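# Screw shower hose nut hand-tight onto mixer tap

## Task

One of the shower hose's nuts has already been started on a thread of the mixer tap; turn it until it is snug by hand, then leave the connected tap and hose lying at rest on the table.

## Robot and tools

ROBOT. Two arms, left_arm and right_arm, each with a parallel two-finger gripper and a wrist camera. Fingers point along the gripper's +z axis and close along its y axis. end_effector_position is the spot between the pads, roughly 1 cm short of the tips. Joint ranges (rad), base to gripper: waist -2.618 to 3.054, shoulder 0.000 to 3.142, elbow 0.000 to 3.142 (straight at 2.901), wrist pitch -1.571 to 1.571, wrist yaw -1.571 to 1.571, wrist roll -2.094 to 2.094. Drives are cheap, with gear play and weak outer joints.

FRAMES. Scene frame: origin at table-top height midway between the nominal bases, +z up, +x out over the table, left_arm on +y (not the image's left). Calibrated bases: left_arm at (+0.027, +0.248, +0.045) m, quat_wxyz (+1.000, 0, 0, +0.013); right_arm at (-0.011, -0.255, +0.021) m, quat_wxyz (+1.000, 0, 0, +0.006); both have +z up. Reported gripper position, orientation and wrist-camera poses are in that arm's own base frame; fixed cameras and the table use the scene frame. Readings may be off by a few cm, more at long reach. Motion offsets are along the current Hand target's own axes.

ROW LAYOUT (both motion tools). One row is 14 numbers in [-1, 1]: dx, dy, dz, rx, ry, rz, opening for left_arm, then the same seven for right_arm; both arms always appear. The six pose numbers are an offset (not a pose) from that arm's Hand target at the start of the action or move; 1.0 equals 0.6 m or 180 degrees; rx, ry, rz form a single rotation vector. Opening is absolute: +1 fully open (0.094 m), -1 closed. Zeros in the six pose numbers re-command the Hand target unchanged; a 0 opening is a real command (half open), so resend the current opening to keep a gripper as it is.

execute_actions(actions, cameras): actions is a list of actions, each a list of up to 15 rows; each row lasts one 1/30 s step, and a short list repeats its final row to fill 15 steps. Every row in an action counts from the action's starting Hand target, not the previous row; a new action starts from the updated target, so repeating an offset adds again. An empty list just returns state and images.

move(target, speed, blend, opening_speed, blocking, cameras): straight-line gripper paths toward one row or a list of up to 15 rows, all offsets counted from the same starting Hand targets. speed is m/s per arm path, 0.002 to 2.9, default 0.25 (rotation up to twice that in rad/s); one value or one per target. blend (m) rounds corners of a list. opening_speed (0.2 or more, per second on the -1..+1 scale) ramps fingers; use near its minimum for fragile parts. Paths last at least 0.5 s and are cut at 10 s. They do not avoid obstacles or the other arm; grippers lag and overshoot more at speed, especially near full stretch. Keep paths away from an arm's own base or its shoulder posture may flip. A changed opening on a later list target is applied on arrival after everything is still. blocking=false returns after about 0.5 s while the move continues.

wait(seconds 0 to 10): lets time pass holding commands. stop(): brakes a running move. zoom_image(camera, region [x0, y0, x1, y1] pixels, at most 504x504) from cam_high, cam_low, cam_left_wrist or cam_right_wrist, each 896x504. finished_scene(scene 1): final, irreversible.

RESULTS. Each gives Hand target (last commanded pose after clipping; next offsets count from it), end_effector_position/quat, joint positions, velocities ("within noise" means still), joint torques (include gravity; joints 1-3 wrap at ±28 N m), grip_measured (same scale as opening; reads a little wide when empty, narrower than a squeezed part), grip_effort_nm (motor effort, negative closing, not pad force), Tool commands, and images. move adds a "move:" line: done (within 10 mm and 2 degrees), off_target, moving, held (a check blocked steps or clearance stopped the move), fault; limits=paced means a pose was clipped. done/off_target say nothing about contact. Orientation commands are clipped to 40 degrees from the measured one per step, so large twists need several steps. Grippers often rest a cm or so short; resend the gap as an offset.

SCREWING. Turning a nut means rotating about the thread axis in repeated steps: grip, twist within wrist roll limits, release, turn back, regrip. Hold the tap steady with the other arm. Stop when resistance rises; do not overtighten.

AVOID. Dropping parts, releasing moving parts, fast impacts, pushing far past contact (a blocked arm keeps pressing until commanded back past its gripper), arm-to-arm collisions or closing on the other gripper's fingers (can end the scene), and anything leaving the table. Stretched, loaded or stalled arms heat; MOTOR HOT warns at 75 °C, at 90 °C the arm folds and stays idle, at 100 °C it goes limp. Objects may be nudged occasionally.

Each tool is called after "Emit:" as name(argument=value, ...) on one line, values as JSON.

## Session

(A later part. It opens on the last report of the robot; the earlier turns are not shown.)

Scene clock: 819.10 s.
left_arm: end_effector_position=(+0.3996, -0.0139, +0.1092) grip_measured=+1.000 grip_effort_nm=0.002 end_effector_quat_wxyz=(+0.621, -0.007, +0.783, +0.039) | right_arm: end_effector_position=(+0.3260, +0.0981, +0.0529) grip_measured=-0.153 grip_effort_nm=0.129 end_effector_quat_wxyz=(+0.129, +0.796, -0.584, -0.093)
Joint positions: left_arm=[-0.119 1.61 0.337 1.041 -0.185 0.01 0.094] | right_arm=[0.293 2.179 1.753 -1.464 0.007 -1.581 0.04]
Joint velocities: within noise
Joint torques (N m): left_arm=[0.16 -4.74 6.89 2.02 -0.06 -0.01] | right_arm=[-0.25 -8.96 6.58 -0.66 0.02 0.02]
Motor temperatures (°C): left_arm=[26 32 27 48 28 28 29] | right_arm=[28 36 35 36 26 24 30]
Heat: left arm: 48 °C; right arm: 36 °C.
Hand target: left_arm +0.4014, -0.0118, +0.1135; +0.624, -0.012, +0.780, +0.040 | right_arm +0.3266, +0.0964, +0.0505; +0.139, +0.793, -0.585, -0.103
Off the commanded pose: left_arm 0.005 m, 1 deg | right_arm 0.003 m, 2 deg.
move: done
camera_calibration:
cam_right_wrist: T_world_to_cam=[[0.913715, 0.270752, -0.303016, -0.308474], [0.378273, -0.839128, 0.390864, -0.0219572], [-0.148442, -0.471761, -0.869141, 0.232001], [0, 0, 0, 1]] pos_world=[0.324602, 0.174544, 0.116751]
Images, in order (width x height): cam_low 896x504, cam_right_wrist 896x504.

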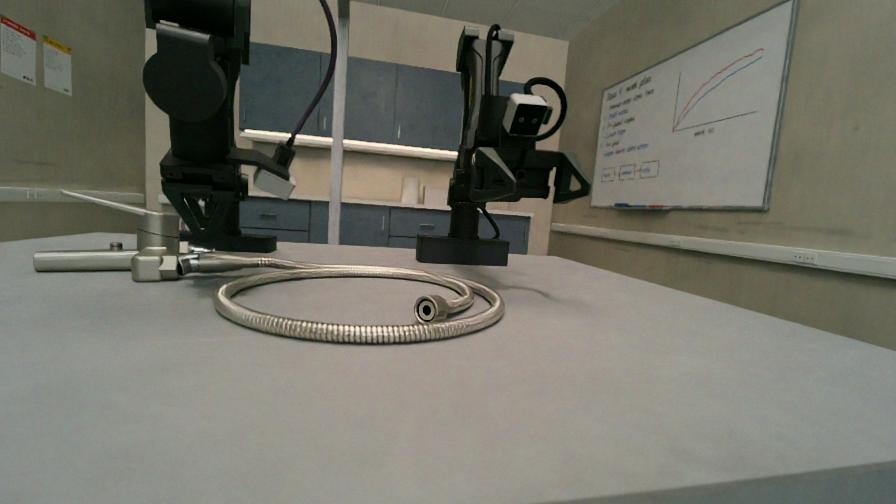

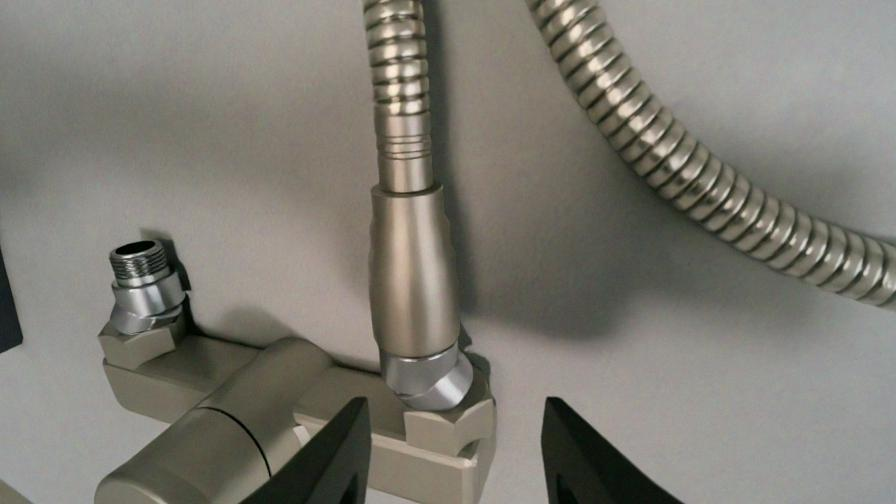

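Emit:
move(target=[[0,0,0,0,0,0,1,0.0017,0.0137,0.1025,0,0,0,-0.15],[0,0,0,0,0,0,1,0.0017,0.0137,0.1025,0,0,0,-1],[0,0,0,0,0,0,1,-0.0017,0.0088,0.0822,0,0,0,-1],[0,0,0,0,0,0,1,-0.0017,0.0076,0.0855,0.15,0,0,-1]], speed=[0.13,0.15,0.15,0.15], cameras=["cam_right_wrist","cam_low"])

Emit:
zoom_image(camera="cam_low", region=[20, 170, 320, 300])

Scene clock: 841.50 s.
left_arm: end_effector_position=(+0.3996, -0.0139, +0.1092) grip_measured=+1.000 grip_effort_nm=0.002 end_effector_quat_wxyz=(+0.621, -0.007, +0.783, +0.039) | right_arm: end_effector_position=(+0.2780, +0.0838, -0.0041) grip_measured=-0.417 grip_effort_nm=-1.038 end_effector_quat_wxyz=(+0.010, +0.811, -0.585, -0.002)
Joint positions: left_arm=[-0.119 1.61 0.337 1.041 -0.185 0.01 0.094] | right_arm=[0.294 1.8 1.012 -0.801 0.008 -1.597 0.027]
Joint velocities: within noise
Joint torques (N m): left_arm=[0.09 -4.75 6.91 2.02 -0.07 -0.01] | right_arm=[-0.43 -11.4 3.44 1.43 -0.05 0.08]
Motor temperatures (°C): left_arm=[26 32 27 48 28 28 29] | right_arm=[28 36 36 35 26 24 30]
Heat: left arm: 48 °C; right arm: 36 °C.
Hand target: left_arm +0.4014, -0.0118, +0.1135; +0.624, -0.012, +0.780, +0.040 | right_arm +0.3054, +0.0909, +0.0038; -0.049, +0.803, -0.593, +0.036
Off the commanded pose: left_arm 0.005 m, 1 deg | right_arm 0.029 m, 8 deg.
move: off_target (right_arm); target 2's new opening was sent with right_arm's hand 0.009 m and 3 deg from that target
camera_calibration:
cam_right_wrist: T_world_to_cam=[[0.953751, 0.30051, -0.00732175, -0.290426], [0.276968, -0.869045, 0.409938, 0.0372073], [0.116827, -0.393006, -0.912084, 0.0881146], [0, 0, 0, 1]] pos_world=[0.256395, 0.15424, 0.0629888]
Images, in order (width x height): cam_low 896x504, cam_right_wrist 896x504.

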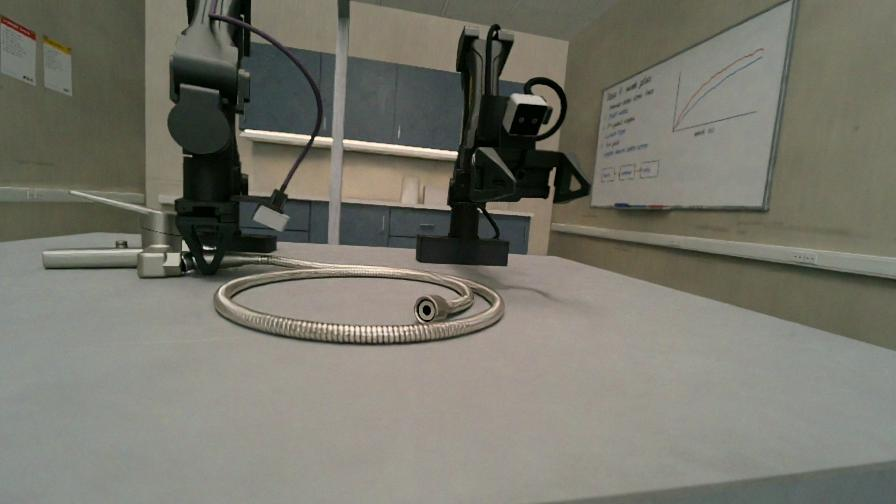

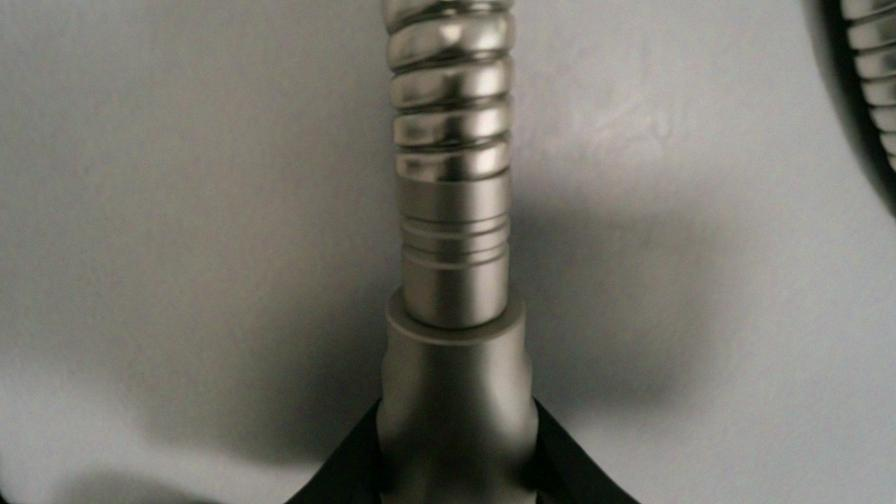

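Scaled by 1.680 from the camera's 896x504 image, which has a finer 1280x720 frame.

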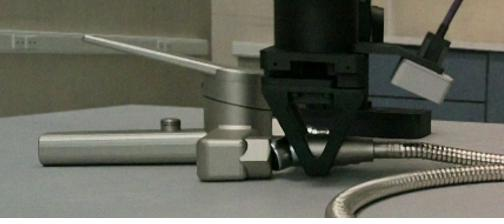

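Emit:
move(target=[[0,0,0,0,0,0,1,-0.0027,0.0365,-0.0045,-0.03,0,0,-1],[0,0,0,0,0,0,1,-0.0027,0.0365,-0.0045,-0.03,0,0,-0.1],[0,0,0,0,0,0,1,-0.0027,0.0365,-0.25,-0.03,0,0,-0.1]], speed=[0.08,0.3,0.2], cameras=["cam_right_wrist","cam_low","cam_high"])

Emit:
zoom_image(camera="cam_low", region=[20, 170, 320, 300])

Emit:
zoom_image(camera="cam_right_wrist", region=[340, 200, 600, 440])

Scene clock: 857.53 s.
left_arm: end_effector_position=(+0.3996, -0.0139, +0.1092) grip_measured=+1.000 grip_effort_nm=0.002 end_effector_quat_wxyz=(+0.621, -0.007, +0.783, +0.039) | right_arm: end_effector_position=(+0.2663, +0.0803, +0.1363) grip_measured=-0.103 grip_effort_nm=0.144 end_effector_quat_wxyz=(+0.003, +0.806, -0.592, +0.003)
Joint positions: left_arm=[-0.119 1.61 0.337 1.041 -0.185 0.01 0.094] | right_arm=[0.294 1.596 1.364 -1.341 0.008 -1.58 0.042]
Joint velocities: within noise
Joint torques (N m): left_arm=[0.08 -4.85 6.89 2.01 -0.04 -0.02] | right_arm=[0.03 -8.94 6.87 0.05 -0.04 0.06]
Motor temperatures (°C): left_arm=[26 32 27 48 28 28 29] | right_arm=[28 37 35 35 26 24 30]
Heat: left arm: 48 °C; right arm: 37 °C.
Hand target: left_arm +0.4014, -0.0118, +0.1135; +0.624, -0.012, +0.780, +0.040 | right_arm +0.2666, +0.0806, +0.1500; -0.012, +0.805, -0.594, +0.008
Off the commanded pose: left_arm 0.005 m, 1 deg | right_arm 0.014 m, 2 deg.
move: off_target (right_arm); target 2's new opening was sent with right_arm's hand 0.010 m and 3 deg from that target
camera_calibration:
cam_right_wrist: T_world_to_cam=[[0.958682, 0.284316, 0.00968652, -0.279559], [0.255511, -0.875525, 0.410086, -0.0140071], [0.125075, -0.390667, -0.911995, 0.213675], [0, 0, 0, 1]] pos_world=[0.244861, 0.150695, 0.203323]
Images, in order (width x height): cam_high 896x504, cam_low 896x504, cam_right_wrist 896x504.

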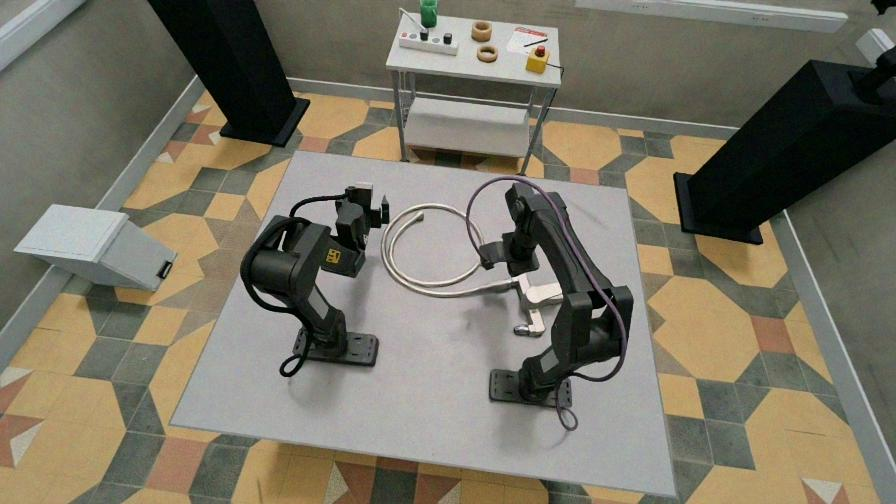

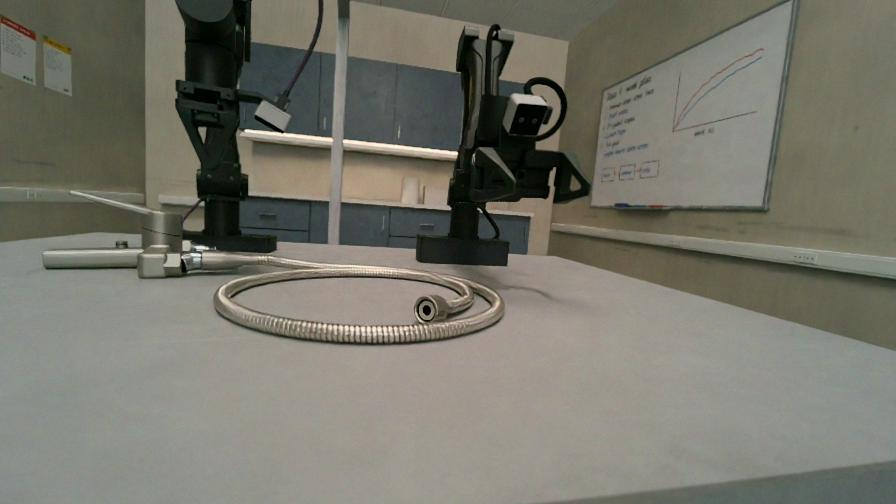

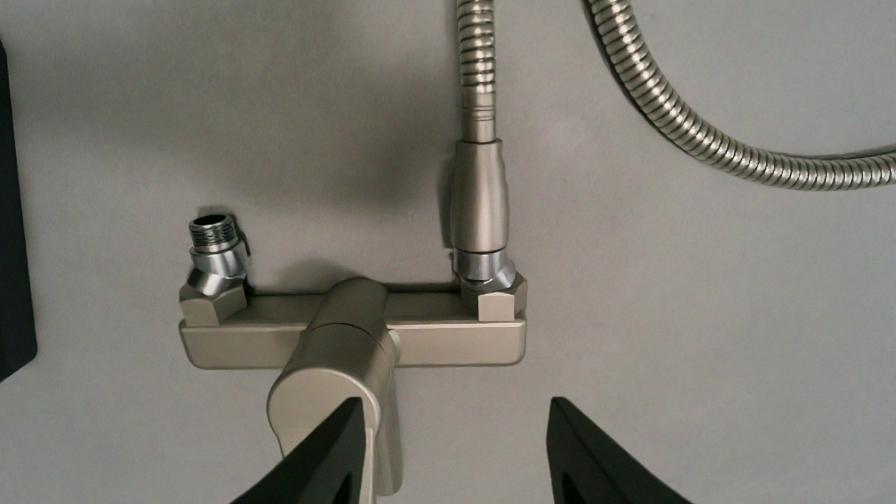

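Scaled by 1.680 from the camera's 896x504 image, which has a finer 1280x720 frame.

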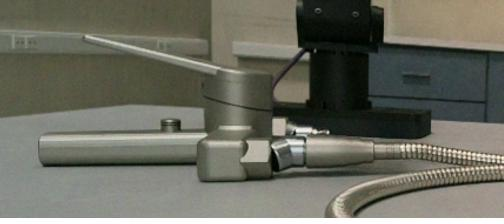

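Scaled by 1.938 from the camera's 896x504 image, which has a finer 1280x720 frame.

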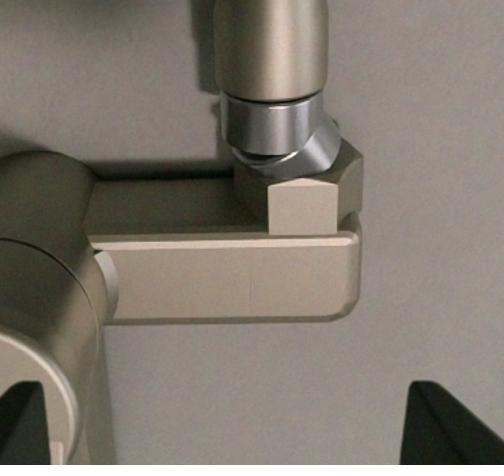

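Emit:
finished_scene()

The scene is finished: the task was done.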